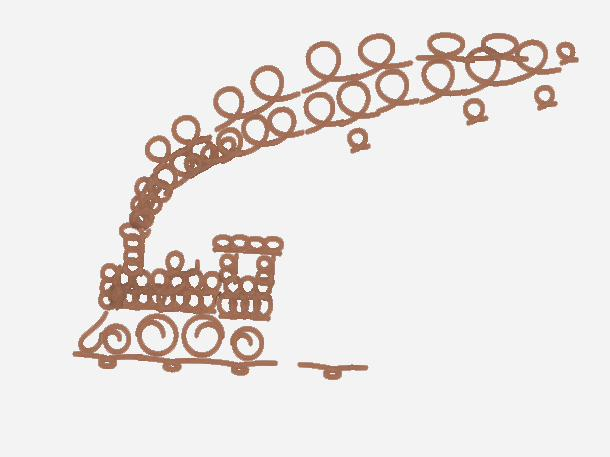

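Call:
move(
  target=[
    [0,0,0,0,0,0,1,0,0,0.044504,0,0.064136,0.036523,-0.9],
    [0,0,0,0,0,0,1,0,0,0.016177,0,0.022319,0.023484,-0.9],
    [0,0,0,0,0,0,1,-0.015616,0,0.016177,0,0.022319,0.023484,-0.9],
    [0,0,0,0,0,0,1,-0.015616,0,0.016177,0,0.022319,0.020786,-0.9],
    [0,0,0,0,0,0,1,-0.015616,0,0.012112,0,0.016679,0.019135,-0.9],
  ],
  speed=[0.5, 0.09, 0.15, 0.035, 0.04],
  blend=[0.001, 0, 0, 0.001, 0],
)

Call:
move(
  target=[
    [0,0,0,0,0,0,1,0,0,-0.00089,0,-0.001232,-0.000779,-0.9],
    [0,0,0,0,0,0,1,0,0,-0.001196,0,-0.001656,-0.001968,-0.9],
    [0,0,0,0,0,0,1,0,0,0.016666,0,0.013654,-0.001968,-0.9],
    [0,0,0,0,0,0,1,0,0,0.018956,0,0.016745,-0.006039,-0.9],
    [0,0,0,0,0,0,1,0,0,0.023795,0,0.023279,-0.00807,-0.9],
    [0,0,0,0,0,0,1,0,0,0.023795,0,0.023279,0.002452,-0.9],
    [0,0,0,0,0,0,1,0,0,0.025628,0,0.025752,0.003037,-0.9],
    [0,0,0,0,0,0,1,0,0,0.026356,0,0.026736,0.004678,-0.9],
    [0,0,0,0,0,0,1,0,0,0.008193,0,0.011342,0.004678,-0.9],
    [0,0,0,0,0,0,1,0,0,0.005974,0,0.008271,0.008699,-0.9],
    [0,0,0,0,0,0,1,0,0,0.001285,0,0.001779,0.010776,-0.9],
    [0,0,0,0,0,0,1,0,0,0.001285,0,0.001779,0.000254,-0.9],
    [0,0,0,0,0,0,1,0,0,0,0,0,0,-0.9],
    [0,0,0,0,0,0,1,0,0,-0.007046,0,-0.009728,-0.00288,-0.9],
  ],
  speed=[0.035, 0.035, 0.1, 0.035, 0.035, 0.1, 0.035, 0.035, 0.1, 0.035, 0.035, 0.1, 0.035, 0.04],
  blend=[0.0015, 0.0015, 0.0015, 0.0015, 0.0015, 0.0015, 0.0015, 0.0015, 0.0015, 0.0015, 0.0015, 0.0015, 0.0015, 0],
)

Call:
move(
  target=[
    [0,0,0,0,0,0,1,0,0,-0.000891,0,-0.001226,-0.000786,-0.9],
    [0,0,0,0,0,0,1,0,0,-0.001197,0,-0.001647,-0.001987,-0.9],
    [0,0,0,0,0,0,1,0,0,0.016415,0,0.013602,-0.001987,-0.9],
    [0,0,0,0,0,0,1,0,0,0.018707,0,0.016678,-0.006107,-0.9],
    [0,0,0,0,0,0,1,0,0,0.02355,0,0.023179,-0.008161,-0.9],
    [0,0,0,0,0,0,1,0,0,0.02355,0,0.023179,0.002361,-0.9],
    [0,0,0,0,0,0,1,0,0,0.025384,0,0.025639,0.002953,-0.9],
    [0,0,0,0,0,0,1,0,0,0.026113,0,0.026618,0.004612,-0.9],
    [0,0,0,0,0,0,1,0,0,0.008199,0,0.011286,0.004612,-0.9],
    [0,0,0,0,0,0,1,0,0,0.005979,0,0.008229,0.008678,-0.9],
    [0,0,0,0,0,0,1,0,0,0.001286,0,0.001771,0.010779,-0.9],
    [0,0,0,0,0,0,1,0,0,0.001286,0,0.001771,0.000257,-0.9],
    [0,0,0,0,0,0,1,0,0,0,0,0,0,-0.9],
    [0,0,0,0,0,0,1,0,0,-0.007018,0,-0.00963,-0.002947,-0.9],
  ],
  speed=[0.035, 0.035, 0.1, 0.035, 0.035, 0.1, 0.035, 0.035, 0.1, 0.035, 0.035, 0.1, 0.035, 0.04],
  blend=[0.0015, 0.0015, 0.0015, 0.0015, 0.0015, 0.0015, 0.0015, 0.0015, 0.0015, 0.0015, 0.0015, 0.0015, 0.0015, 0],
)

Call:
move(
  target=[
    [0,0,0,0,0,0,1,0,0,-0.000894,0,-0.00122,-0.000795,-0.9],
    [0,0,0,0,0,0,1,0,0,-0.001201,0,-0.001639,-0.002009,-0.9],
    [0,0,0,0,0,0,1,0,0,0.016161,0,0.01355,-0.002009,-0.9],
    [0,0,0,0,0,0,1,0,0,0.01846,0,0.016611,-0.006174,-0.9],
    [0,0,0,0,0,0,1,0,0,0.023318,0,0.023079,-0.008252,-0.9],
    [0,0,0,0,0,0,1,0,0,0.023318,0,0.023079,0.00227,-0.9],
    [0,0,0,0,0,0,1,0,0,0.025158,0,0.025528,0.002868,-0.9],
    [0,0,0,0,0,0,1,0,0,0.025889,0,0.026502,0.004546,-0.9],
    [0,0,0,0,0,0,1,0,0,0.008226,0,0.011229,0.004546,-0.9],
    [0,0,0,0,0,0,1,0,0,0.005998,0,0.008188,0.008657,-0.9],
    [0,0,0,0,0,0,1,0,0,0.00129,0,0.001762,0.010782,-0.9],
    [0,0,0,0,0,0,1,0,0,0.00129,0,0.001762,0.00026,-0.9],
    [0,0,0,0,0,0,1,0,0,0,0,0,0,-0.9],
    [0,0,0,0,0,0,1,0,0,-0.006493,0,-0.008841,-0.002763,-0.9],
  ],
  speed=[0.035, 0.035, 0.1, 0.035, 0.035, 0.1, 0.035, 0.035, 0.1, 0.035, 0.035, 0.1, 0.035, 0.04],
  blend=[0.0015, 0.0015, 0.0015, 0.0015, 0.0015, 0.0015, 0.0015, 0.0015, 0.0015, 0.0015, 0.0015, 0.0015, 0.0015, 0],
)

Call:
move(
  target=[
    [0,0,0,0,0,0,1,0,0,-0.000895,0,-0.001215,-0.000804,-0.9],
    [0,0,0,0,0,0,1,0,0,-0.001203,0,-0.001632,-0.002031,-0.9],
    [0,0,0,0,0,0,1,0,0,0.015859,0,0.013527,-0.002031,-0.9],
    [0,0,0,0,0,0,1,0,0,0.018162,0,0.016575,-0.006242,-0.9],
    [0,0,0,0,0,0,1,0,0,0.023028,0,0.023016,-0.008343,-0.9],
    [0,0,0,0,0,0,1,0,0,0.023028,0,0.023016,0.002179,-0.9],
    [0,0,0,0,0,0,1,0,0,0.02487,0,0.025455,0.002783,-0.9],
    [0,0,0,0,0,0,1,0,0,0.025602,0,0.026425,0.00448,-0.9],
    [0,0,0,0,0,0,1,0,0,0.008239,0,0.011182,0.00448,-0.9],
    [0,0,0,0,0,0,1,0,0,0.006008,0,0.008154,0.008637,-0.9],
    [0,0,0,0,0,0,1,0,0,0.001293,0,0.001754,0.010785,-0.9],
    [0,0,0,0,0,0,1,0,0,0.001293,0,0.001754,0.000263,-0.9],
    [0,0,0,0,0,0,1,0,0,0,0,0,0,-0.9],
    [0,0,0,0,0,0,1,0,0,-0.002752,0,-0.003735,-0.001112,-0.9],
    [0,0,0,0,0,0,1,0.015616,0,-0.002752,0,-0.003735,-0.001112,-0.9],
  ],
  speed=[0.035, 0.035, 0.1, 0.035, 0.035, 0.1, 0.035, 0.035, 0.1, 0.035, 0.035, 0.1, 0.035, 0.04, 0.3],
  blend=[0.0015, 0.0015, 0.0015, 0.0015, 0.0015, 0.0015, 0.0015, 0.0015, 0.0015, 0.0015, 0.0015, 0.0015, 0.0015, 0, 0],
)

Scene clock: 801.70 s.
left_arm: end_effector_position=(+0.3943, +0.3349, +0.1104) grip_measured=+1.000 grip_effort_nm=0.00 end_effector_quat_wxyz=(+0.619, -0.006, +0.785, +0.003) | right_arm: end_effector_position=(+0.3011, +0.0770, +0.0774) grip_measured=-0.642 grip_effort_nm=-1.03 end_effector_quat_wxyz=(+0.551, -0.354, +0.703, +0.278)
Joint names: [wrist pitch, wrist roll, shoulder, wrist yaw, elbow, waist]
Joint positions: left_arm=[1.014 -0.014 1.582 -0.052 0.332 -0.05 0.094] | right_arm=[1.026 0.001 2.05 0.001 0.784 0.95 0.017]
Joint torques (N m): left_arm=[1.65 0.03 -6.43 -0.05 5.15 -0.02] | right_arm=[1.56 -0.02 -9.8 -0.01 3.63 -0.58]
Heat: left arm: 45 °C; right arm: 48 °C.
Joint targets: left_arm=[1.021 -0.015 1.574 -0.052 0.340 -0.050] | right_arm=[1.014 0.000 2.018 0.000 0.775 0.944]
move: done

Scene clock: 805.63 s.
left_arm: end_effector_position=(+0.3943, +0.3349, +0.1104) grip_measured=+1.000 grip_effort_nm=0.00 end_effector_quat_wxyz=(+0.619, -0.006, +0.785, +0.003) | right_arm: end_effector_position=(+0.3006, +0.0707, +0.0771) grip_measured=-0.642 grip_effort_nm=-1.03 end_effector_quat_wxyz=(+0.550, -0.352, +0.706, +0.275)
Joint names: [wrist pitch, wrist roll, shoulder, wrist yaw, elbow, waist]
Joint positions: left_arm=[1.014 -0.014 1.582 -0.052 0.332 -0.05 0.094] | right_arm=[1.025 0.001 2.034 0.001 0.763 0.944 0.017]
Joint torques (N m): left_arm=[1.64 0.04 -6.37 -0.05 5.12 -0.03] | right_arm=[1.57 -0.02 -9.65 -0.01 3.62 -0.59]
Heat: left arm: 45 °C; right arm: 47 °C.
Joint targets: left_arm=[1.021 -0.015 1.574 -0.052 0.340 -0.050] | right_arm=[1.015 0.000 2.003 0.000 0.753 0.937]
move: done; blend cut to 0.0013 rad at target 1, 0.0013 rad at target 2

Scene clock: 809.57 s.
left_arm: end_effector_position=(+0.3943, +0.3349, +0.1104) grip_measured=+1.000 grip_effort_nm=0.00 end_effector_quat_wxyz=(+0.619, -0.006, +0.785, +0.003) | right_arm: end_effector_position=(+0.3000, +0.0644, +0.0769) grip_measured=-0.642 grip_effort_nm=-1.03 end_effector_quat_wxyz=(+0.549, -0.351, +0.708, +0.272)
Joint names: [wrist pitch, wrist roll, shoulder, wrist yaw, elbow, waist]
Joint positions: left_arm=[1.014 -0.014 1.582 -0.052 0.332 -0.05 0.094] | right_arm=[1.025 0.001 2.018 0.001 0.741 0.937 0.017]
Joint torques (N m): left_arm=[1.69 0.05 -6.38 -0.06 5.27 -0.09] | right_arm=[1.57 -0.01 -9.47 -0.01 3.58 -0.59]
Heat: left arm: 45 °C; right arm: 47 °C.
Joint targets: left_arm=[1.021 -0.015 1.574 -0.052 0.340 -0.050] | right_arm=[1.014 0.000 1.987 0.000 0.732 0.930]
move: done; blend cut to 0.0013 rad at target 1, 0.0013 rad at target 2

Scene clock: 813.43 s.
left_arm: end_effector_position=(+0.3943, +0.3349, +0.1104) grip_measured=+1.000 grip_effort_nm=0.00 end_effector_quat_wxyz=(+0.619, -0.006, +0.785, +0.003) | right_arm: end_effector_position=(+0.2995, +0.0587, +0.0767) grip_measured=-0.642 grip_effort_nm=-1.03 end_effector_quat_wxyz=(+0.548, -0.349, +0.711, +0.270)
Joint names: [wrist pitch, wrist roll, shoulder, wrist yaw, elbow, waist]
Joint positions: left_arm=[1.014 -0.014 1.582 -0.052 0.332 -0.05 0.094] | right_arm=[1.025 0.001 2.003 0.001 0.721 0.931 0.017]
Joint torques (N m): left_arm=[1.67 0.03 -6.41 -0.04 5.2 -0.08] | right_arm=[1.57 -0.01 -9.32 -0.01 3.56 -0.61]
Heat: left arm: 45 °C; right arm: 47 °C.
Joint targets: left_arm=[1.021 -0.015 1.574 -0.052 0.340 -0.050] | right_arm=[1.014 0.000 1.972 0.000 0.712 0.924]
move: done; blend cut to 0.0014 rad at target 1, 0.0014 rad at target 2

Scene clock: 818.07 s.
left_arm: end_effector_position=(+0.3943, +0.3349, +0.1104) grip_measured=+1.000 grip_effort_nm=0.00 end_effector_quat_wxyz=(+0.619, -0.006, +0.785, +0.003) | right_arm: end_effector_position=(+0.3021, +0.0602, +0.0987) grip_measured=-0.642 grip_effort_nm=-1.03 end_effector_quat_wxyz=(+0.579, -0.336, +0.686, +0.284)
Joint names: [wrist pitch, wrist roll, shoulder, wrist yaw, elbow, waist]
Joint positions: left_arm=[1.014 -0.014 1.582 -0.052 0.332 -0.05 0.094] | right_arm=[1.114 0.001 1.997 0.001 0.713 0.929 0.017]
Joint torques (N m): left_arm=[1.66 0.02 -6.3 -0.04 5.22 0.08] | right_arm=[1.96 -0.02 -9.25 -0.01 3.56 -0.61]
Heat: left arm: 45 °C; right arm: 47 °C.
Joint targets: left_arm=[1.021 -0.015 1.574 -0.052 0.340 -0.050] | right_arm=[1.147 0.000 1.966 0.000 0.704 0.922]
move: done; blend cut to 0.0014 rad at target 1, 0.0014 rad at target 2

Call:
move(
  target=[
    [0,0,0,0,0,0,1,0,0,0.022958,0,0.019134,0.002644,-0.9],
    [0,0,0,0,0,0,1,0,0,0.051285,0,0.060951,-0.004658,-0.9],
    [0,0,0,0,0,0,1,-0.015616,0,0.051285,0,0.060951,-0.004658,-0.9],
    [0,0,0,0,0,0,1,-0.015616,0,0.051285,0,0.060951,-0.007356,-0.9],
  ],
  speed=[0.4, 0.09, 0.15, 0.035],
  blend=[0.001, 0, 0, 0],
)

Call:
move(
  target=[
    [0,0,0,0,0,0,1,0,0,0.001494,0,0.002038,-0.000918,-0.9],
    [0,0,0,0,0,0,1,0,0,0.003444,0,0.0047,-0.001242,-0.9],
    [0,0,0,0,0,0,1,0,0,0.003444,0,0.0047,0.00928,-0.9],
    [0,0,0,0,0,0,1,0,0,0.006381,0,0.008708,0.010118,-0.9],
    [0,0,0,0,0,0,1,0,0,0.007597,0,0.010368,0.012116,-0.9],
    [0,0,0,0,0,0,1,0,0,-0.010824,0,-0.005104,0.012116,-0.9],
    [0,0,0,0,0,0,1,0,0,-0.012003,0,-0.006753,0.014114,-0.9],
    [0,0,0,0,0,0,1,0,0,-0.014848,0,-0.010736,0.014952,-0.9],
    [0,0,0,0,0,0,1,0,0,-0.014848,0,-0.010736,0.00443,-0.9],
    [0,0,0,0,0,0,1,0,0,-0.017693,0,-0.014719,0.003608,-0.9],
    [0,0,0,0,0,0,1,0,0,-0.018872,0,-0.016368,0.001594,-0.9],
    [0,0,0,0,0,0,1,0,0,-0.000709,0,-0.000968,0.001594,-0.9],
    [0,0,0,0,0,0,1,0,0,0,0,0,0,-0.9],
    [0,0,0,0,0,0,1,0,0,0.004368,0,0.00596,-0.0048,-0.9],
  ],
  speed=[0.035, 0.035, 0.1, 0.035, 0.035, 0.1, 0.035, 0.035, 0.1, 0.035, 0.035, 0.1, 0.035, 0.04],
  blend=[0.0015, 0.0015, 0.0015, 0.0015, 0.0015, 0.0015, 0.0015, 0.0015, 0.0015, 0.0015, 0.0015, 0.0015, 0.0015, 0],
)

Call:
move(
  target=[
    [0,0,0,0,0,0,1,0,0,0.001609,0,0.002205,-0.000984,-0.9],
    [0,0,0,0,0,0,1,0,0,0.003709,0,0.005082,-0.00133,-0.9],
    [0,0,0,0,0,0,1,0,0,0.003709,0,0.005082,0.009192,-0.9],
    [0,0,0,0,0,0,1,0,0,0.006872,0,0.009416,0.010091,-0.9],
    [0,0,0,0,0,0,1,0,0,0.008182,0,0.011211,0.012228,-0.9],
    [0,0,0,0,0,0,1,0,0,-0.010397,0,-0.004305,0.012228,-0.9],
    [0,0,0,0,0,0,1,0,0,-0.011666,0,-0.006089,0.014365,-0.9],
    [0,0,0,0,0,0,1,0,0,-0.01473,0,-0.010395,0.015264,-0.9],
    [0,0,0,0,0,0,1,0,0,-0.01473,0,-0.010395,0.004742,-0.9],
    [0,0,0,0,0,0,1,0,0,-0.017794,0,-0.014701,0.003863,-0.9],
    [0,0,0,0,0,0,1,0,0,-0.019063,0,-0.016485,0.001706,-0.9],
    [0,0,0,0,0,0,1,0,0,-0.000763,0,-0.001046,0.001706,-0.9],
    [0,0,0,0,0,0,1,0,0,0,0,0,0,-0.9],
    [0,0,0,0,0,0,1,0.015616,0,0,0,0,0,-0.9],
  ],
  speed=[0.035, 0.035, 0.1, 0.035, 0.035, 0.1, 0.035, 0.035, 0.1, 0.035, 0.035, 0.1, 0.035, 0.3],
  blend=[0.0015, 0.0015, 0.0015, 0.0015, 0.0015, 0.0015, 0.0015, 0.0015, 0.0015, 0.0015, 0.0015, 0.0015, 0.001, 0],
)

Call:
move(
  target=[
    [0,0,0,0,0,0,1,0,0,-0.052954,0,-0.075111,0,-0.9],
    [0,0,0,0,0,0,1,0,0,-0.024627,0,-0.033294,-0.00174,-0.9],
    [0,0,0,0,0,0,1,-0.015616,0,-0.024627,0,-0.033294,-0.00174,-0.9],
    [0,0,0,0,0,0,1,-0.015616,0,-0.024627,0,-0.033294,-0.004438,-0.9],
  ],
  speed=[0.5, 0.09, 0.15, 0.035],
  blend=[0.001, 0, 0, 0],
)

Call:
move(
  target=[
    [0,0,0,0,0,0,1,0,0,0.001447,0,0.001942,-0.000899,-0.9],
    [0,0,0,0,0,0,1,0,0,0.003399,0,0.004562,-0.001233,-0.9],
    [0,0,0,0,0,0,1,0,0,0.003399,0,0.004562,0.009289,-0.9],
    [0,0,0,0,0,0,1,0,0,0.006338,0,0.008507,0.010155,-0.9],
    [0,0,0,0,0,0,1,0,0,0.007555,0,0.01014,0.012215,-0.9],
    [0,0,0,0,0,0,1,0,0,-0.01022,0,-0.005159,0.012215,-0.9],
    [0,0,0,0,0,0,1,0,0,-0.011399,0,-0.006782,0.014275,-0.9],
    [0,0,0,0,0,0,1,0,0,-0.014247,0,-0.010702,0.015141,-0.9],
    [0,0,0,0,0,0,1,0,0,-0.014247,0,-0.010702,0.004619,-0.9],
    [0,0,0,0,0,0,1,0,0,-0.017095,0,-0.014622,0.003771,-0.9],
    [0,0,0,0,0,0,1,0,0,-0.018274,0,-0.016245,0.001693,-0.9],
    [0,0,0,0,0,0,1,0,0,-0.000758,0,-0.001017,0.001693,-0.9],
    [0,0,0,0,0,0,1,0,0,0,0,0,0,-0.9],
    [0,0,0,0,0,0,1,0,0,0.004993,0,0.006676,-0.004415,-0.9],
  ],
  speed=[0.035, 0.035, 0.1, 0.035, 0.035, 0.1, 0.035, 0.035, 0.1, 0.035, 0.035, 0.1, 0.035, 0.04],
  blend=[0.0015, 0.0015, 0.0015, 0.0015, 0.0015, 0.0015, 0.0015, 0.0015, 0.0015, 0.0015, 0.0015, 0.0015, 0.0015, 0],
)

Call:
move(
  target=[
    [0,0,0,0,0,0,1,0,0,0.001533,0,0.002067,-0.000936,-0.9],
    [0,0,0,0,0,0,1,0,0,0.003633,0,0.004899,-0.001293,-0.9],
    [0,0,0,0,0,0,1,0,0,0.003633,0,0.004899,0.009229,-0.9],
    [0,0,0,0,0,0,1,0,0,0.006796,0,0.009164,0.010155,-0.9],
    [0,0,0,0,0,0,1,0,0,0.008106,0,0.01093,0.012356,-0.9],
    [0,0,0,0,0,0,1,0,0,-0.009851,0,-0.004413,0.012356,-0.9],
    [0,0,0,0,0,0,1,0,0,-0.01112,0,-0.006167,0.014557,-0.9],
    [0,0,0,0,0,0,1,0,0,-0.014184,0,-0.010404,0.015483,-0.9],
    [0,0,0,0,0,0,1,0,0,-0.014184,0,-0.010404,0.004961,-0.9],
    [0,0,0,0,0,0,1,0,0,-0.017248,0,-0.014641,0.004053,-0.9],
    [0,0,0,0,0,0,1,0,0,-0.018517,0,-0.016395,0.001834,-0.9],
    [0,0,0,0,0,0,1,0,0,-0.000839,0,-0.001131,0.001834,-0.9],
    [0,0,0,0,0,0,1,0,0,0,0,0,0,-0.9],
    [0,0,0,0,0,0,1,0.015616,0,0,0,0,0,-0.9],
  ],
  speed=[0.035, 0.035, 0.1, 0.035, 0.035, 0.1, 0.035, 0.035, 0.1, 0.035, 0.035, 0.1, 0.035, 0.3],
  blend=[0.0015, 0.0015, 0.0015, 0.0015, 0.0015, 0.0015, 0.0015, 0.0015, 0.0015, 0.0015, 0.0015, 0.0015, 0.001, 0],
)

Scene clock: 827.73 s.
left_arm: end_effector_position=(+0.3943, +0.3349, +0.1104) grip_measured=+1.000 grip_effort_nm=0.00 end_effector_quat_wxyz=(+0.619, -0.006, +0.785, +0.003) | right_arm: end_effector_position=(+0.3212, +0.0709, +0.0774) grip_measured=-0.642 grip_effort_nm=-1.03 end_effector_quat_wxyz=(+0.560, -0.339, +0.707, +0.269)
Joint names: [wrist pitch, wrist roll, shoulder, wrist yaw, elbow, waist]
Joint positions: left_arm=[1.014 -0.014 1.582 -0.052 0.332 -0.05 0.094] | right_arm=[1.03 0.001 2.075 0.001 0.814 0.913 0.017]
Joint torques (N m): left_arm=[1.69 0.07 -6.41 -0.01 5.31 0.01] | right_arm=[1.53 -0.01 -7.1 -0.01 6.78 -0.61]
Heat: left arm: 45 °C; right arm: 48 °C.
Joint targets: left_arm=[1.021 -0.015 1.574 -0.052 0.340 -0.050] | right_arm=[1.015 0.000 2.080 0.000 0.839 0.905]
move: done

Scene clock: 831.13 s.
left_arm: end_effector_position=(+0.3943, +0.3349, +0.1104) grip_measured=+1.000 grip_effort_nm=0.00 end_effector_quat_wxyz=(+0.619, -0.006, +0.785, +0.003) | right_arm: end_effector_position=(+0.3276, +0.0693, +0.0775) grip_measured=-0.642 grip_effort_nm=-1.03 end_effector_quat_wxyz=(+0.561, -0.335, +0.708, +0.266)
Joint names: [wrist pitch, wrist roll, shoulder, wrist yaw, elbow, waist]
Joint positions: left_arm=[1.014 -0.014 1.582 -0.052 0.332 -0.05 0.094] | right_arm=[1.025 0.001 2.081 0.001 0.826 0.901 0.017]
Joint torques (N m): left_arm=[1.66 0.05 -6.46 -0.06 5.16 -0.12] | right_arm=[1.57 -0.02 -6.93 -0.01 6.9 -0.54]
Heat: left arm: 45 °C; right arm: 47 °C.
Joint targets: left_arm=[1.021 -0.015 1.574 -0.052 0.340 -0.050] | right_arm=[1.014 0.000 2.090 0.000 0.852 0.895]
move: done

Scene clock: 835.17 s.
left_arm: end_effector_position=(+0.3943, +0.3349, +0.1104) grip_measured=+1.000 grip_effort_nm=0.00 end_effector_quat_wxyz=(+0.619, -0.006, +0.785, +0.003) | right_arm: end_effector_position=(+0.3303, +0.0726, +0.0976) grip_measured=-0.642 grip_effort_nm=-1.03 end_effector_quat_wxyz=(+0.591, -0.323, +0.684, +0.280)
Joint names: [wrist pitch, wrist roll, shoulder, wrist yaw, elbow, waist]
Joint positions: left_arm=[1.014 -0.014 1.582 -0.052 0.332 -0.05 0.094] | right_arm=[1.114 0.001 2.085 0.001 0.827 0.901 0.017]
Joint torques (N m): left_arm=[1.64 0.06 -6.38 -0.03 5.19 -0.06] | right_arm=[1.98 -0.01 -7.27 -0.01 6.83 -0.55]
Heat: left arm: 45 °C; right arm: 47 °C.
Joint targets: left_arm=[1.021 -0.015 1.574 -0.052 0.340 -0.050] | right_arm=[1.147 0.000 2.090 0.000 0.853 0.895]
move: done

Scene clock: 838.63 s.
left_arm: end_effector_position=(+0.3943, +0.3349, +0.1104) grip_measured=+1.000 grip_effort_nm=0.00 end_effector_quat_wxyz=(+0.619, -0.006, +0.785, +0.003) | right_arm: end_effector_position=(+0.3201, +0.0527, +0.0770) grip_measured=-0.642 grip_effort_nm=-1.03 end_effector_quat_wxyz=(+0.557, -0.334, +0.715, +0.261)
Joint names: [wrist pitch, wrist roll, shoulder, wrist yaw, elbow, waist]
Joint positions: left_arm=[1.014 -0.014 1.582 -0.052 0.332 -0.05 0.094] | right_arm=[1.03 0.001 2.03 0.001 0.754 0.892 0.017]
Joint torques (N m): left_arm=[1.64 0.03 -6.42 -0.04 5.16 0.05] | right_arm=[1.52 -0.02 -6.79 -0.01 6.67 -0.62]
Heat: left arm: 45 °C; right arm: 48 °C.
Joint targets: left_arm=[1.021 -0.015 1.574 -0.052 0.340 -0.050] | right_arm=[1.015 0.000 2.035 0.000 0.779 0.885]
move: done

Scene clock: 842.07 s.
left_arm: end_effector_position=(+0.3943, +0.3349, +0.1104) grip_measured=+1.000 grip_effort_nm=0.00 end_effector_quat_wxyz=(+0.619, -0.006, +0.785, +0.003) | right_arm: end_effector_position=(+0.3260, +0.0519, +0.0771) grip_measured=-0.642 grip_effort_nm=-1.03 end_effector_quat_wxyz=(+0.558, -0.330, +0.716, +0.258)
Joint names: [wrist pitch, wrist roll, shoulder, wrist yaw, elbow, waist]
Joint positions: left_arm=[1.014 -0.014 1.582 -0.052 0.332 -0.05 0.094] | right_arm=[1.025 0.001 2.038 0.001 0.768 0.882 0.017]
Joint torques (N m): left_arm=[1.69 0.06 -6.49 -0.03 5.39 -0.05] | right_arm=[1.57 -0.02 -6.61 -0.01 6.79 -0.59]
Heat: left arm: 45 °C; right arm: 47 °C.
Joint targets: left_arm=[1.021 -0.015 1.574 -0.052 0.340 -0.050] | right_arm=[1.015 0.000 2.046 0.000 0.793 0.875]
move: done

Scene clock: 846.03 s.
left_arm: end_effector_position=(+0.3943, +0.3349, +0.1104) grip_measured=+1.000 grip_effort_nm=0.00 end_effector_quat_wxyz=(+0.619, -0.006, +0.785, +0.003) | right_arm: end_effector_position=(+0.3291, +0.0552, +0.0971) grip_measured=-0.642 grip_effort_nm=-1.03 end_effector_quat_wxyz=(+0.589, -0.319, +0.691, +0.272)
Joint names: [wrist pitch, wrist roll, shoulder, wrist yaw, elbow, waist]
Joint positions: left_arm=[1.014 -0.014 1.582 -0.052 0.332 -0.05 0.094] | right_arm=[1.114 0.001 2.042 0.001 0.768 0.882 0.017]
Joint torques (N m): left_arm=[1.68 0.04 -6.5 -0.05 5.22 0.06] | right_arm=[1.99 -0.02 -6.94 -0.01 6.75 -0.57]
Heat: left arm: 45 °C; right arm: 47 °C.
Joint targets: left_arm=[1.021 -0.015 1.574 -0.052 0.340 -0.050] | right_arm=[1.147 0.000 2.046 0.000 0.793 0.875]
move: done

Call:
move(
  target=[
    [0,0,0,0,0,0,1,0,0,0.044585,0,0.07408,0.025413,-0.9],
    [0,0,0,0,0,0,1,0,0,0.016258,0,0.032263,0.012374,-0.9],
    [0,0,0,0,0,0,1,-0.015616,0,0.016258,0,0.032263,0.012374,-0.9],
    [0,0,0,0,0,0,1,-0.015616,0,0.016258,0,0.032263,0.009676,-0.9],
    [0,0,0,0,0,0,1,-0.015616,0,0.012682,0,0.027194,0.007965,-0.9],
  ],
  speed=[0.5, 0.09, 0.15, 0.035, 0.04],
  blend=[0.001, 0, 0, 0.001, 0],
)

Call:
move(
  target=[
    [0,0,0,0,0,0,1,0,0,-0.001922,0,-0.00272,-0.001455,-0.9],
    [0,0,0,0,0,0,1,0,0,-0.002651,0,-0.003753,-0.003214,-0.9],
    [0,0,0,0,0,0,1,0,0,0.015988,0,0.01177,-0.003214,-0.9],
    [0,0,0,0,0,0,1,0,0,0.017194,0,0.013435,-0.005079,-0.9],
    [0,0,0,0,0,0,1,0,0,0.020086,0,0.017426,-0.005735,-0.9],
    [0,0,0,0,0,0,1,0,0,0.020086,0,0.017426,0.004787,-0.9],
    [0,0,0,0,0,0,1,0,0,0.02472,0,0.023821,0.006119,-0.9],
    [0,0,0,0,0,0,1,0,0,0.026686,0,0.026534,0.008882,-0.9],
    [0,0,0,0,0,0,1,0,0,0.007713,0,0.010919,0.008882,-0.9],
    [0,0,0,0,0,0,1,0,0,0.006546,0,0.009267,0.010726,-0.9],
    [0,0,0,0,0,0,1,0,0,0.003744,0,0.0053,0.0114,-0.9],
    [0,0,0,0,0,0,1,0,0,0.003744,0,0.0053,0.000878,-0.9],
    [0,0,0,0,0,0,1,0,0,0,0,0,0,-0.9],
    [0,0,0,0,0,0,1,0,0,-0.009246,0,-0.013033,-0.004379,-0.9],
  ],
  speed=[0.035, 0.035, 0.1, 0.035, 0.035, 0.1, 0.035, 0.035, 0.1, 0.035, 0.035, 0.1, 0.035, 0.04],
  blend=[0.0015, 0.0015, 0.0015, 0.0015, 0.0015, 0.0015, 0.0015, 0.0015, 0.0015, 0.0015, 0.0015, 0.0015, 0.0015, 0],
)

Call:
move(
  target=[
    [0,0,0,0,0,0,1,0,0,-0.001922,0,-0.002697,-0.001474,-0.9],
    [0,0,0,0,0,0,1,0,0,-0.002651,0,-0.003721,-0.003258,-0.9],
    [0,0,0,0,0,0,1,0,0,0.015653,0,0.011719,-0.003258,-0.9],
    [0,0,0,0,0,0,1,0,0,0.016859,0,0.01337,-0.00515,-0.9],
    [0,0,0,0,0,0,1,0,0,0.019751,0,0.017327,-0.005815,-0.9],
    [0,0,0,0,0,0,1,0,0,0.019751,0,0.017327,0.004707,-0.9],
    [0,0,0,0,0,0,1,0,0,0.024385,0,0.023668,0.006057,-0.9],
    [0,0,0,0,0,0,1,0,0,0.026351,0,0.026358,0.008859,-0.9],
    [0,0,0,0,0,0,1,0,0,0.007713,0,0.010825,0.008859,-0.9],
    [0,0,0,0,0,0,1,0,0,0.006546,0,0.009187,0.010729,-0.9],
    [0,0,0,0,0,0,1,0,0,0.003744,0,0.005255,0.011411,-0.9],
    [0,0,0,0,0,0,1,0,0,0.003744,0,0.005255,0.000889,-0.9],
    [0,0,0,0,0,0,1,0,0,0,0,0,0,-0.9],
    [0,0,0,0,0,0,1,0,0,-0.008823,0,-0.012358,-0.004105,-0.9],
  ],
  speed=[0.035, 0.035, 0.1, 0.035, 0.035, 0.1, 0.035, 0.035, 0.1, 0.035, 0.035, 0.1, 0.035, 0.04],
  blend=[0.0015, 0.0015, 0.0015, 0.0015, 0.0015, 0.0015, 0.0015, 0.0015, 0.0015, 0.0015, 0.0015, 0.0015, 0.0015, 0],
)

Call:
move(
  target=[
    [0,0,0,0,0,0,1,0,0,-0.001922,0,-0.002677,-0.001496,-0.9],
    [0,0,0,0,0,0,1,0,0,-0.002651,0,-0.003693,-0.003307,-0.9],
    [0,0,0,0,0,0,1,0,0,0.015363,0,0.011668,-0.003307,-0.9],
    [0,0,0,0,0,0,1,0,0,0.016569,0,0.013305,-0.005227,-0.9],
    [0,0,0,0,0,0,1,0,0,0.019461,0,0.017233,-0.005895,-0.9],
    [0,0,0,0,0,0,1,0,0,0.019461,0,0.017233,0.004627,-0.9],
    [0,0,0,0,0,0,1,0,0,0.024095,0,0.023526,0.005995,-0.9],
    [0,0,0,0,0,0,1,0,0,0.026061,0,0.026195,0.008836,-0.9],
    [0,0,0,0,0,0,1,0,0,0.007713,0,0.010743,0.008836,-0.9],
    [0,0,0,0,0,0,1,0,0,0.006546,0,0.009117,0.010732,-0.9],
    [0,0,0,0,0,0,1,0,0,0.003744,0,0.005215,0.011423,-0.9],
    [0,0,0,0,0,0,1,0,0,0.003744,0,0.005215,0.000901,-0.9],
    [0,0,0,0,0,0,1,0,0,0,0,0,0,-0.9],
    [0,0,0,0,0,0,1,0,0,-0.008781,0,-0.012185,-0.004221,-0.9],
  ],
  speed=[0.035, 0.035, 0.1, 0.035, 0.035, 0.1, 0.035, 0.035, 0.1, 0.035, 0.035, 0.1, 0.035, 0.04],
  blend=[0.0015, 0.0015, 0.0015, 0.0015, 0.0015, 0.0015, 0.0015, 0.0015, 0.0015, 0.0015, 0.0015, 0.0015, 0.0015, 0],
)

Call:
move(
  target=[
    [0,0,0,0,0,0,1,0,0,-0.001922,0,-0.002657,-0.001516,-0.9],
    [0,0,0,0,0,0,1,0,0,-0.002651,0,-0.003666,-0.003351,-0.9],
    [0,0,0,0,0,0,1,0,0,0.015081,0,0.011614,-0.003351,-0.9],
    [0,0,0,0,0,0,1,0,0,0.016287,0,0.01324,-0.005297,-0.9],
    [0,0,0,0,0,0,1,0,0,0.019179,0,0.017139,-0.005982,-0.9],
    [0,0,0,0,0,0,1,0,0,0.019179,0,0.017139,0.00454,-0.9],
    [0,0,0,0,0,0,1,0,0,0.023813,0,0.023387,0.005933,-0.9],
    [0,0,0,0,0,0,1,0,0,0.025779,0,0.026037,0.008811,-0.9],
    [0,0,0,0,0,0,1,0,0,0.007713,0,0.010665,0.008811,-0.9],
    [0,0,0,0,0,0,1,0,0,0.006546,0,0.009051,0.010735,-0.9],
    [0,0,0,0,0,0,1,0,0,0.003744,0,0.005177,0.011436,-0.9],
    [0,0,0,0,0,0,1,0,0,0.003744,0,0.005177,0.000914,-0.9],
    [0,0,0,0,0,0,1,0,0,0,0,0,0,-0.9],
    [0,0,0,0,0,0,1,0,0,-0.004175,0,-0.005762,-0.001966,-0.9],
    [0,0,0,0,0,0,1,0.015616,0,-0.004175,0,-0.005762,-0.001966,-0.9],
  ],
  speed=[0.035, 0.035, 0.1, 0.035, 0.035, 0.1, 0.035, 0.035, 0.1, 0.035, 0.035, 0.1, 0.035, 0.04, 0.3],
  blend=[0.0015, 0.0015, 0.0015, 0.0015, 0.0015, 0.0015, 0.0015, 0.0015, 0.0015, 0.0015, 0.0015, 0.0015, 0.0015, 0, 0],
)

Scene clock: 855.00 s.
left_arm: end_effector_position=(+0.3943, +0.3349, +0.1104) grip_measured=+1.000 grip_effort_nm=0.00 end_effector_quat_wxyz=(+0.619, -0.006, +0.785, +0.003) | right_arm: end_effector_position=(+0.3339, +0.0757, +0.0778) grip_measured=-0.642 grip_effort_nm=-1.03 end_effector_quat_wxyz=(+0.566, -0.333, +0.706, +0.267)
Joint names: [wrist pitch, wrist roll, shoulder, wrist yaw, elbow, waist]
Joint positions: left_arm=[1.014 -0.014 1.582 -0.052 0.332 -0.05 0.094] | right_arm=[1.026 0.001 2.109 0.001 0.863 0.9 0.017]
Joint torques (N m): left_arm=[1.65 0.02 -6.42 -0.02 5.24 -0.09] | right_arm=[1.56 -0.02 -10.39 -0.01 3.73 -0.58]
Heat: left arm: 45 °C; right arm: 48 °C.
Joint targets: left_arm=[1.021 -0.015 1.574 -0.052 0.340 -0.050] | right_arm=[1.015 0.000 2.075 0.000 0.854 0.893]
move: done

Scene clock: 859.23 s.
left_arm: end_effector_position=(+0.3943, +0.3349, +0.1104) grip_measured=+1.000 grip_effort_nm=0.00 end_effector_quat_wxyz=(+0.619, -0.006, +0.785, +0.003) | right_arm: end_effector_position=(+0.3334, +0.0671, +0.0776) grip_measured=-0.642 grip_effort_nm=-1.03 end_effector_quat_wxyz=(+0.564, -0.331, +0.710, +0.263)
Joint names: [wrist pitch, wrist roll, shoulder, wrist yaw, elbow, waist]
Joint positions: left_arm=[1.014 -0.014 1.582 -0.052 0.332 -0.05 0.094] | right_arm=[1.025 0.001 2.087 0.001 0.835 0.89 0.017]
Joint torques (N m): left_arm=[1.71 0.05 -6.42 -0.02 5.29 -0.23] | right_arm=[1.57 -0.02 -10.17 -0.01 3.67 -0.61]
Heat: left arm: 45 °C; right arm: 48 °C.
Joint targets: left_arm=[1.021 -0.015 1.574 -0.052 0.340 -0.050] | right_arm=[1.015 0.000 2.054 0.000 0.825 0.883]
move: done

Scene clock: 863.40 s.
left_arm: end_effector_position=(+0.3943, +0.3349, +0.1104) grip_measured=+1.000 grip_effort_nm=0.00 end_effector_quat_wxyz=(+0.619, -0.006, +0.785, +0.003) | right_arm: end_effector_position=(+0.3327, +0.0589, +0.0774) grip_measured=-0.642 grip_effort_nm=-1.03 end_effector_quat_wxyz=(+0.562, -0.328, +0.713, +0.259)
Joint names: [wrist pitch, wrist roll, shoulder, wrist yaw, elbow, waist]
Joint positions: left_arm=[1.014 -0.014 1.582 -0.052 0.332 -0.05 0.094] | right_arm=[1.025 0.001 2.067 0.001 0.807 0.881 0.017]
Joint torques (N m): left_arm=[1.66 0.05 -6.54 -0.05 5.14 -0.28] | right_arm=[1.57 -0.01 -9.96 0 3.66 -0.61]
Heat: left arm: 45 °C; right arm: 47 °C.
Joint targets: left_arm=[1.021 -0.015 1.574 -0.052 0.340 -0.050] | right_arm=[1.015 0.000 2.034 0.000 0.797 0.874]
move: done

Scene clock: 867.53 s.
left_arm: end_effector_position=(+0.3943, +0.3349, +0.1104) grip_measured=+1.000 grip_effort_nm=0.00 end_effector_quat_wxyz=(+0.619, -0.006, +0.785, +0.003) | right_arm: end_effector_position=(+0.3320, +0.0508, +0.0772) grip_measured=-0.642 grip_effort_nm=-1.03 end_effector_quat_wxyz=(+0.561, -0.326, +0.717, +0.256)
Joint names: [wrist pitch, wrist roll, shoulder, wrist yaw, elbow, waist]
Joint positions: left_arm=[1.014 -0.014 1.582 -0.052 0.332 -0.05 0.094] | right_arm=[1.025 0.001 2.047 0.001 0.78 0.872 0.017]
Joint torques (N m): left_arm=[1.66 0.04 -6.5 -0.06 5.2 -0.16] | right_arm=[1.57 -0.02 -9.77 0 3.62 -0.61]
Heat: left arm: 45 °C; right arm: 47 °C.
Joint targets: left_arm=[1.021 -0.015 1.574 -0.052 0.340 -0.050] | right_arm=[1.014 0.000 2.015 0.000 0.770 0.865]
move: done

Scene clock: 872.37 s.
left_arm: end_effector_position=(+0.3943, +0.3349, +0.1104) grip_measured=+1.000 grip_effort_nm=0.00 end_effector_quat_wxyz=(+0.619, -0.006, +0.785, +0.003) | right_arm: end_effector_position=(+0.3347, +0.0503, +0.0991) grip_measured=-0.642 grip_effort_nm=-1.03 end_effector_quat_wxyz=(+0.592, -0.313, +0.693, +0.268)
Joint names: [wrist pitch, wrist roll, shoulder, wrist yaw, elbow, waist]
Joint positions: left_arm=[1.014 -0.014 1.582 -0.052 0.332 -0.05 0.094] | right_arm=[1.114 0.001 2.037 0.001 0.767 0.867 0.017]
Joint torques (N m): left_arm=[1.65 0.03 -6.38 -0.08 5.24 -0.01] | right_arm=[1.97 -0.01 -9.66 -0.01 3.6 -0.59]
Heat: left arm: 45 °C; right arm: 47 °C.
Joint targets: left_arm=[1.021 -0.015 1.574 -0.052 0.340 -0.050] | right_arm=[1.147 0.000 2.006 0.000 0.757 0.860]
move: done

Call:
move(
  target=[0,0,0,0,0,0,1,0,0,0,0,0,-0.2114,-0.9],
  speed=1.0,
  cameras=["cam_above", "cam_high"],
)

Call:
zoom_image(
  camera="cam_above",
  region=[180, 180, 480, 420],
)

Call:
zoom_image(
  camera="cam_above",
  region=[200, 250, 350, 380],
)

Scene clock: 873.73 s.
left_arm: end_effector_position=(+0.3943, +0.3349, +0.1104) grip_measured=+1.000 grip_effort_nm=0.00 end_effector_quat_wxyz=(+0.619, -0.006, +0.785, +0.003) | right_arm: end_effector_position=(+0.4770, -0.1535, +0.0993) grip_measured=-0.642 grip_effort_nm=-1.03 end_effector_quat_wxyz=(+0.640, -0.136, +0.748, +0.116)
Joint names: [wrist pitch, wrist roll, shoulder, wrist yaw, elbow, waist]
Joint positions: left_arm=[1.014 -0.014 1.582 -0.052 0.332 -0.05 0.094] | right_arm=[1.115 0.001 2.037 0.009 0.767 0.384 0.017]
Joint torques (N m): left_arm=[1.68 0.02 -6.49 -0.05 5.22 -0.02] | right_arm=[1.96 -0.01 -9.68 -0.09 3.62 0.49]
Heat: left arm: 45 °C; right arm: 47 °C.
Joint targets: left_arm=[1.021 -0.015 1.574 -0.052 0.340 -0.050] | right_arm=[1.147 0.000 2.006 0.000 0.757 0.390]
move: done
Images, in order (width x height): cam_high 672x504, cam_above 672x504.

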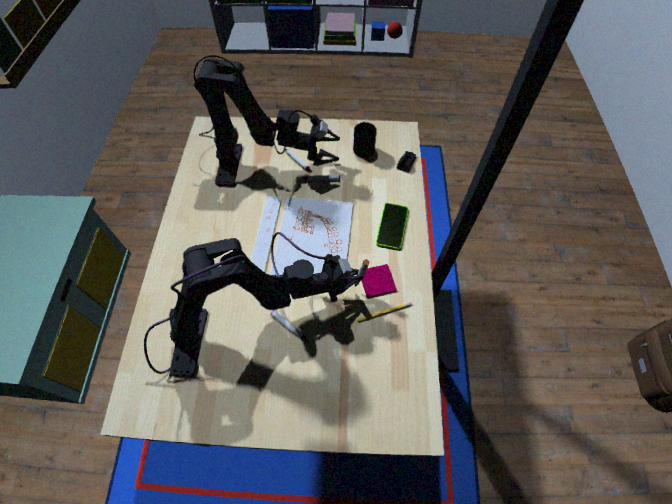

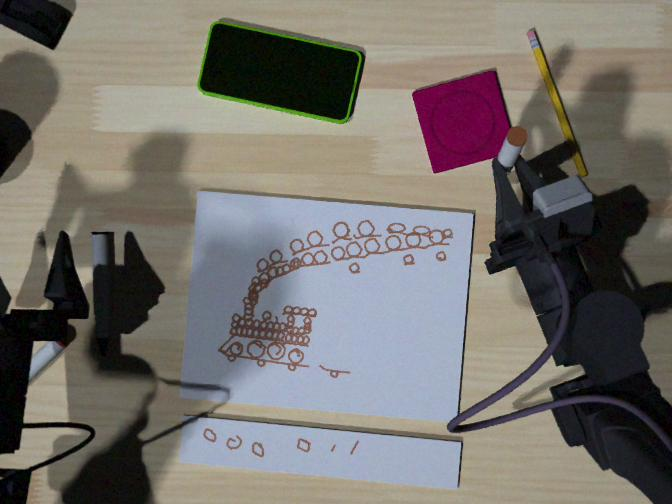

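Scaled by 1.680 from the camera's 672x504 image, which has a finer 960x720 frame.

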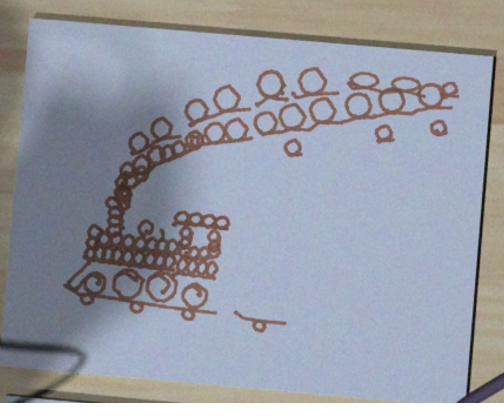

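Scaled by 3.360 from the camera's 672x504 image, which has a finer 960x720 frame.

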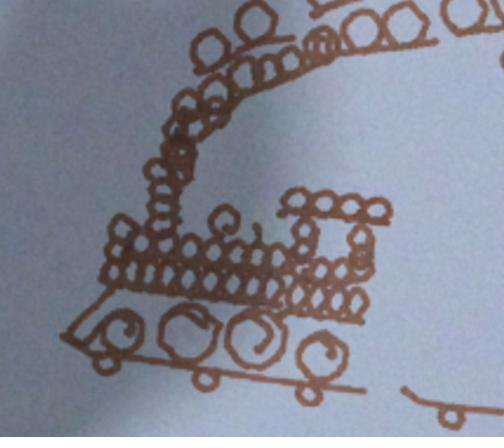

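Call:
zoom_image(
  camera="cam_above",
  region=[225, 230, 335, 312],
)

Call:
zoom_image(
  camera="cam_above",
  region=[210, 300, 320, 382],
)

Call:
zoom_image(
  camera="cam_above",
  region=[320, 205, 470, 285],
)

Scaled by 4.582 from the camera's 672x504 image, which has a finer 960x720 frame.

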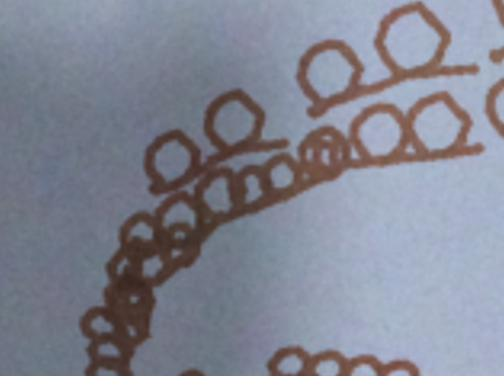

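Scaled by 4.582 from the camera's 672x504 image, which has a finer 960x720 frame.

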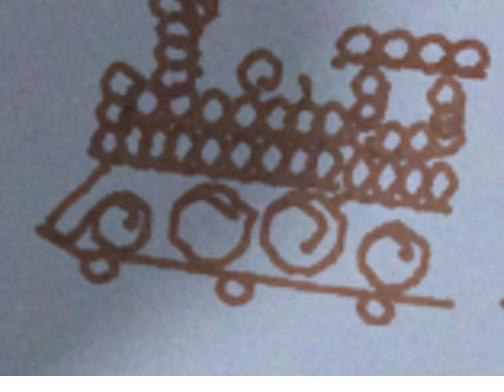

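Scaled by 3.360 from the camera's 672x504 image, which has a finer 960x720 frame.

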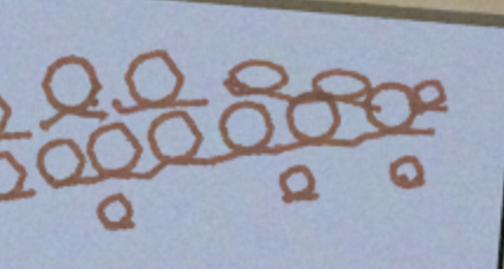

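Call:
zoom_image(
  camera="cam_above",
  region=[370, 210, 460, 275],
)

Call:
zoom_image(
  camera="cam_above",
  region=[310, 210, 400, 275],
)

Call:
zoom_image(
  camera="cam_above",
  region=[230, 240, 290, 290],
)

Call:
zoom_image(
  camera="cam_above",
  region=[220, 285, 280, 335],
)

Call:
zoom_image(
  camera="cam_above",
  region=[270, 300, 330, 350],
)

Call:
zoom_image(
  camera="cam_above",
  region=[210, 325, 270, 375],
)

Call:
zoom_image(
  camera="cam_above",
  region=[265, 335, 360, 385],
)

Scaled by 5.600 from the camera's 672x504 image, which has a finer 960x720 frame.

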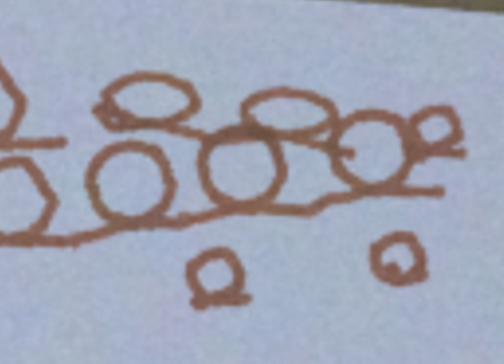

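Scaled by 5.600 from the camera's 672x504 image, which has a finer 960x720 frame.

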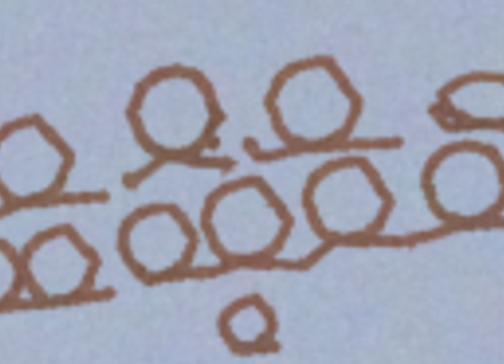

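Scaled by 8.400 from the camera's 672x504 image, which has a finer 960x720 frame.

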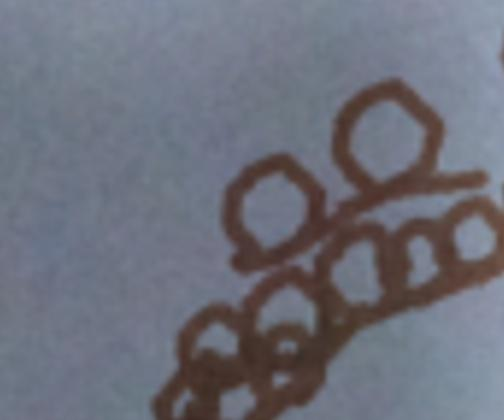

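Scaled by 8.400 from the camera's 672x504 image, which has a finer 960x720 frame.

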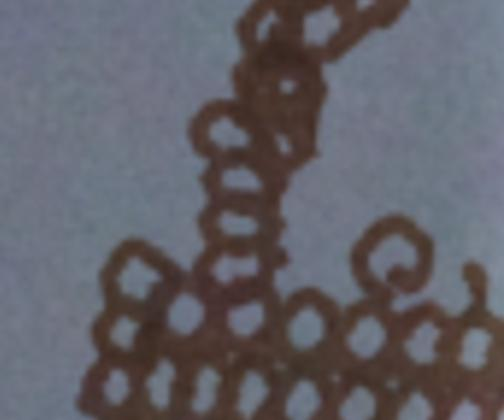

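Scaled by 8.400 from the camera's 672x504 image, which has a finer 960x720 frame.

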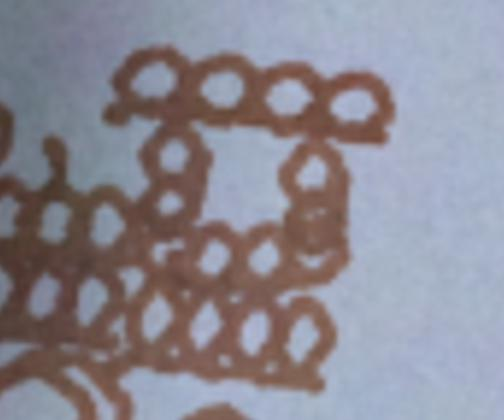

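Scaled by 8.400 from the camera's 672x504 image, which has a finer 960x720 frame.

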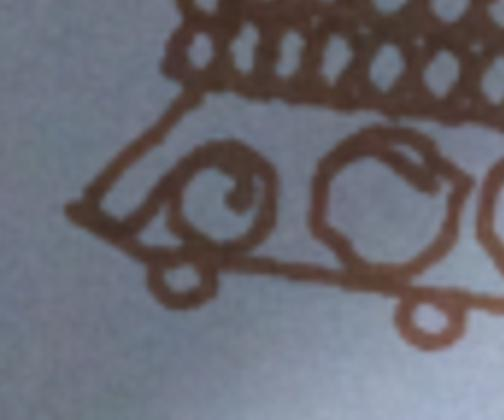

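Scaled by 5.305 from the camera's 672x504 image, which has a finer 960x720 frame.

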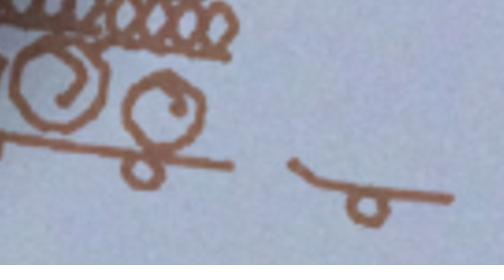

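Call:
move(
  target=[
    [0,0,0,0,0,0,1,0,0,-0.0226,0,-0.030207,0.071519,-0.9],
    [0,0,0,0,0,0,1,0,0,-0.031593,0,-0.042797,0.05848,-0.9],
  ],
  speed=[0.7, 0.045],
  blend=[0.001, 0],
)

Scene clock: 880.57 s.
left_arm: end_effector_position=(+0.3943, +0.3349, +0.1104) grip_measured=+1.000 grip_effort_nm=0.00 end_effector_quat_wxyz=(+0.619, -0.006, +0.785, +0.003) | right_arm: end_effector_position=(+0.4238, -0.0969, +0.0959) grip_measured=-0.642 grip_effort_nm=-1.03 end_effector_quat_wxyz=(+0.618, -0.195, +0.744, +0.163)
Joint names: [wrist pitch, wrist roll, shoulder, wrist yaw, elbow, waist]
Joint positions: left_arm=[1.014 -0.014 1.582 -0.052 0.332 -0.05 0.094] | right_arm=[1.117 0.001 1.97 -0.003 0.669 0.526 0.017]
Joint torques (N m): left_arm=[1.73 0.06 -6.52 -0.05 5.27 -0.02] | right_arm=[1.94 -0.01 -9.26 0.03 3.71 -0.54]
Heat: left arm: 45 °C; right arm: 48 °C.
Joint targets: left_arm=[1.021 -0.015 1.574 -0.052 0.340 -0.050] | right_arm=[1.147 0.000 1.935 0.000 0.662 0.520]
move: done


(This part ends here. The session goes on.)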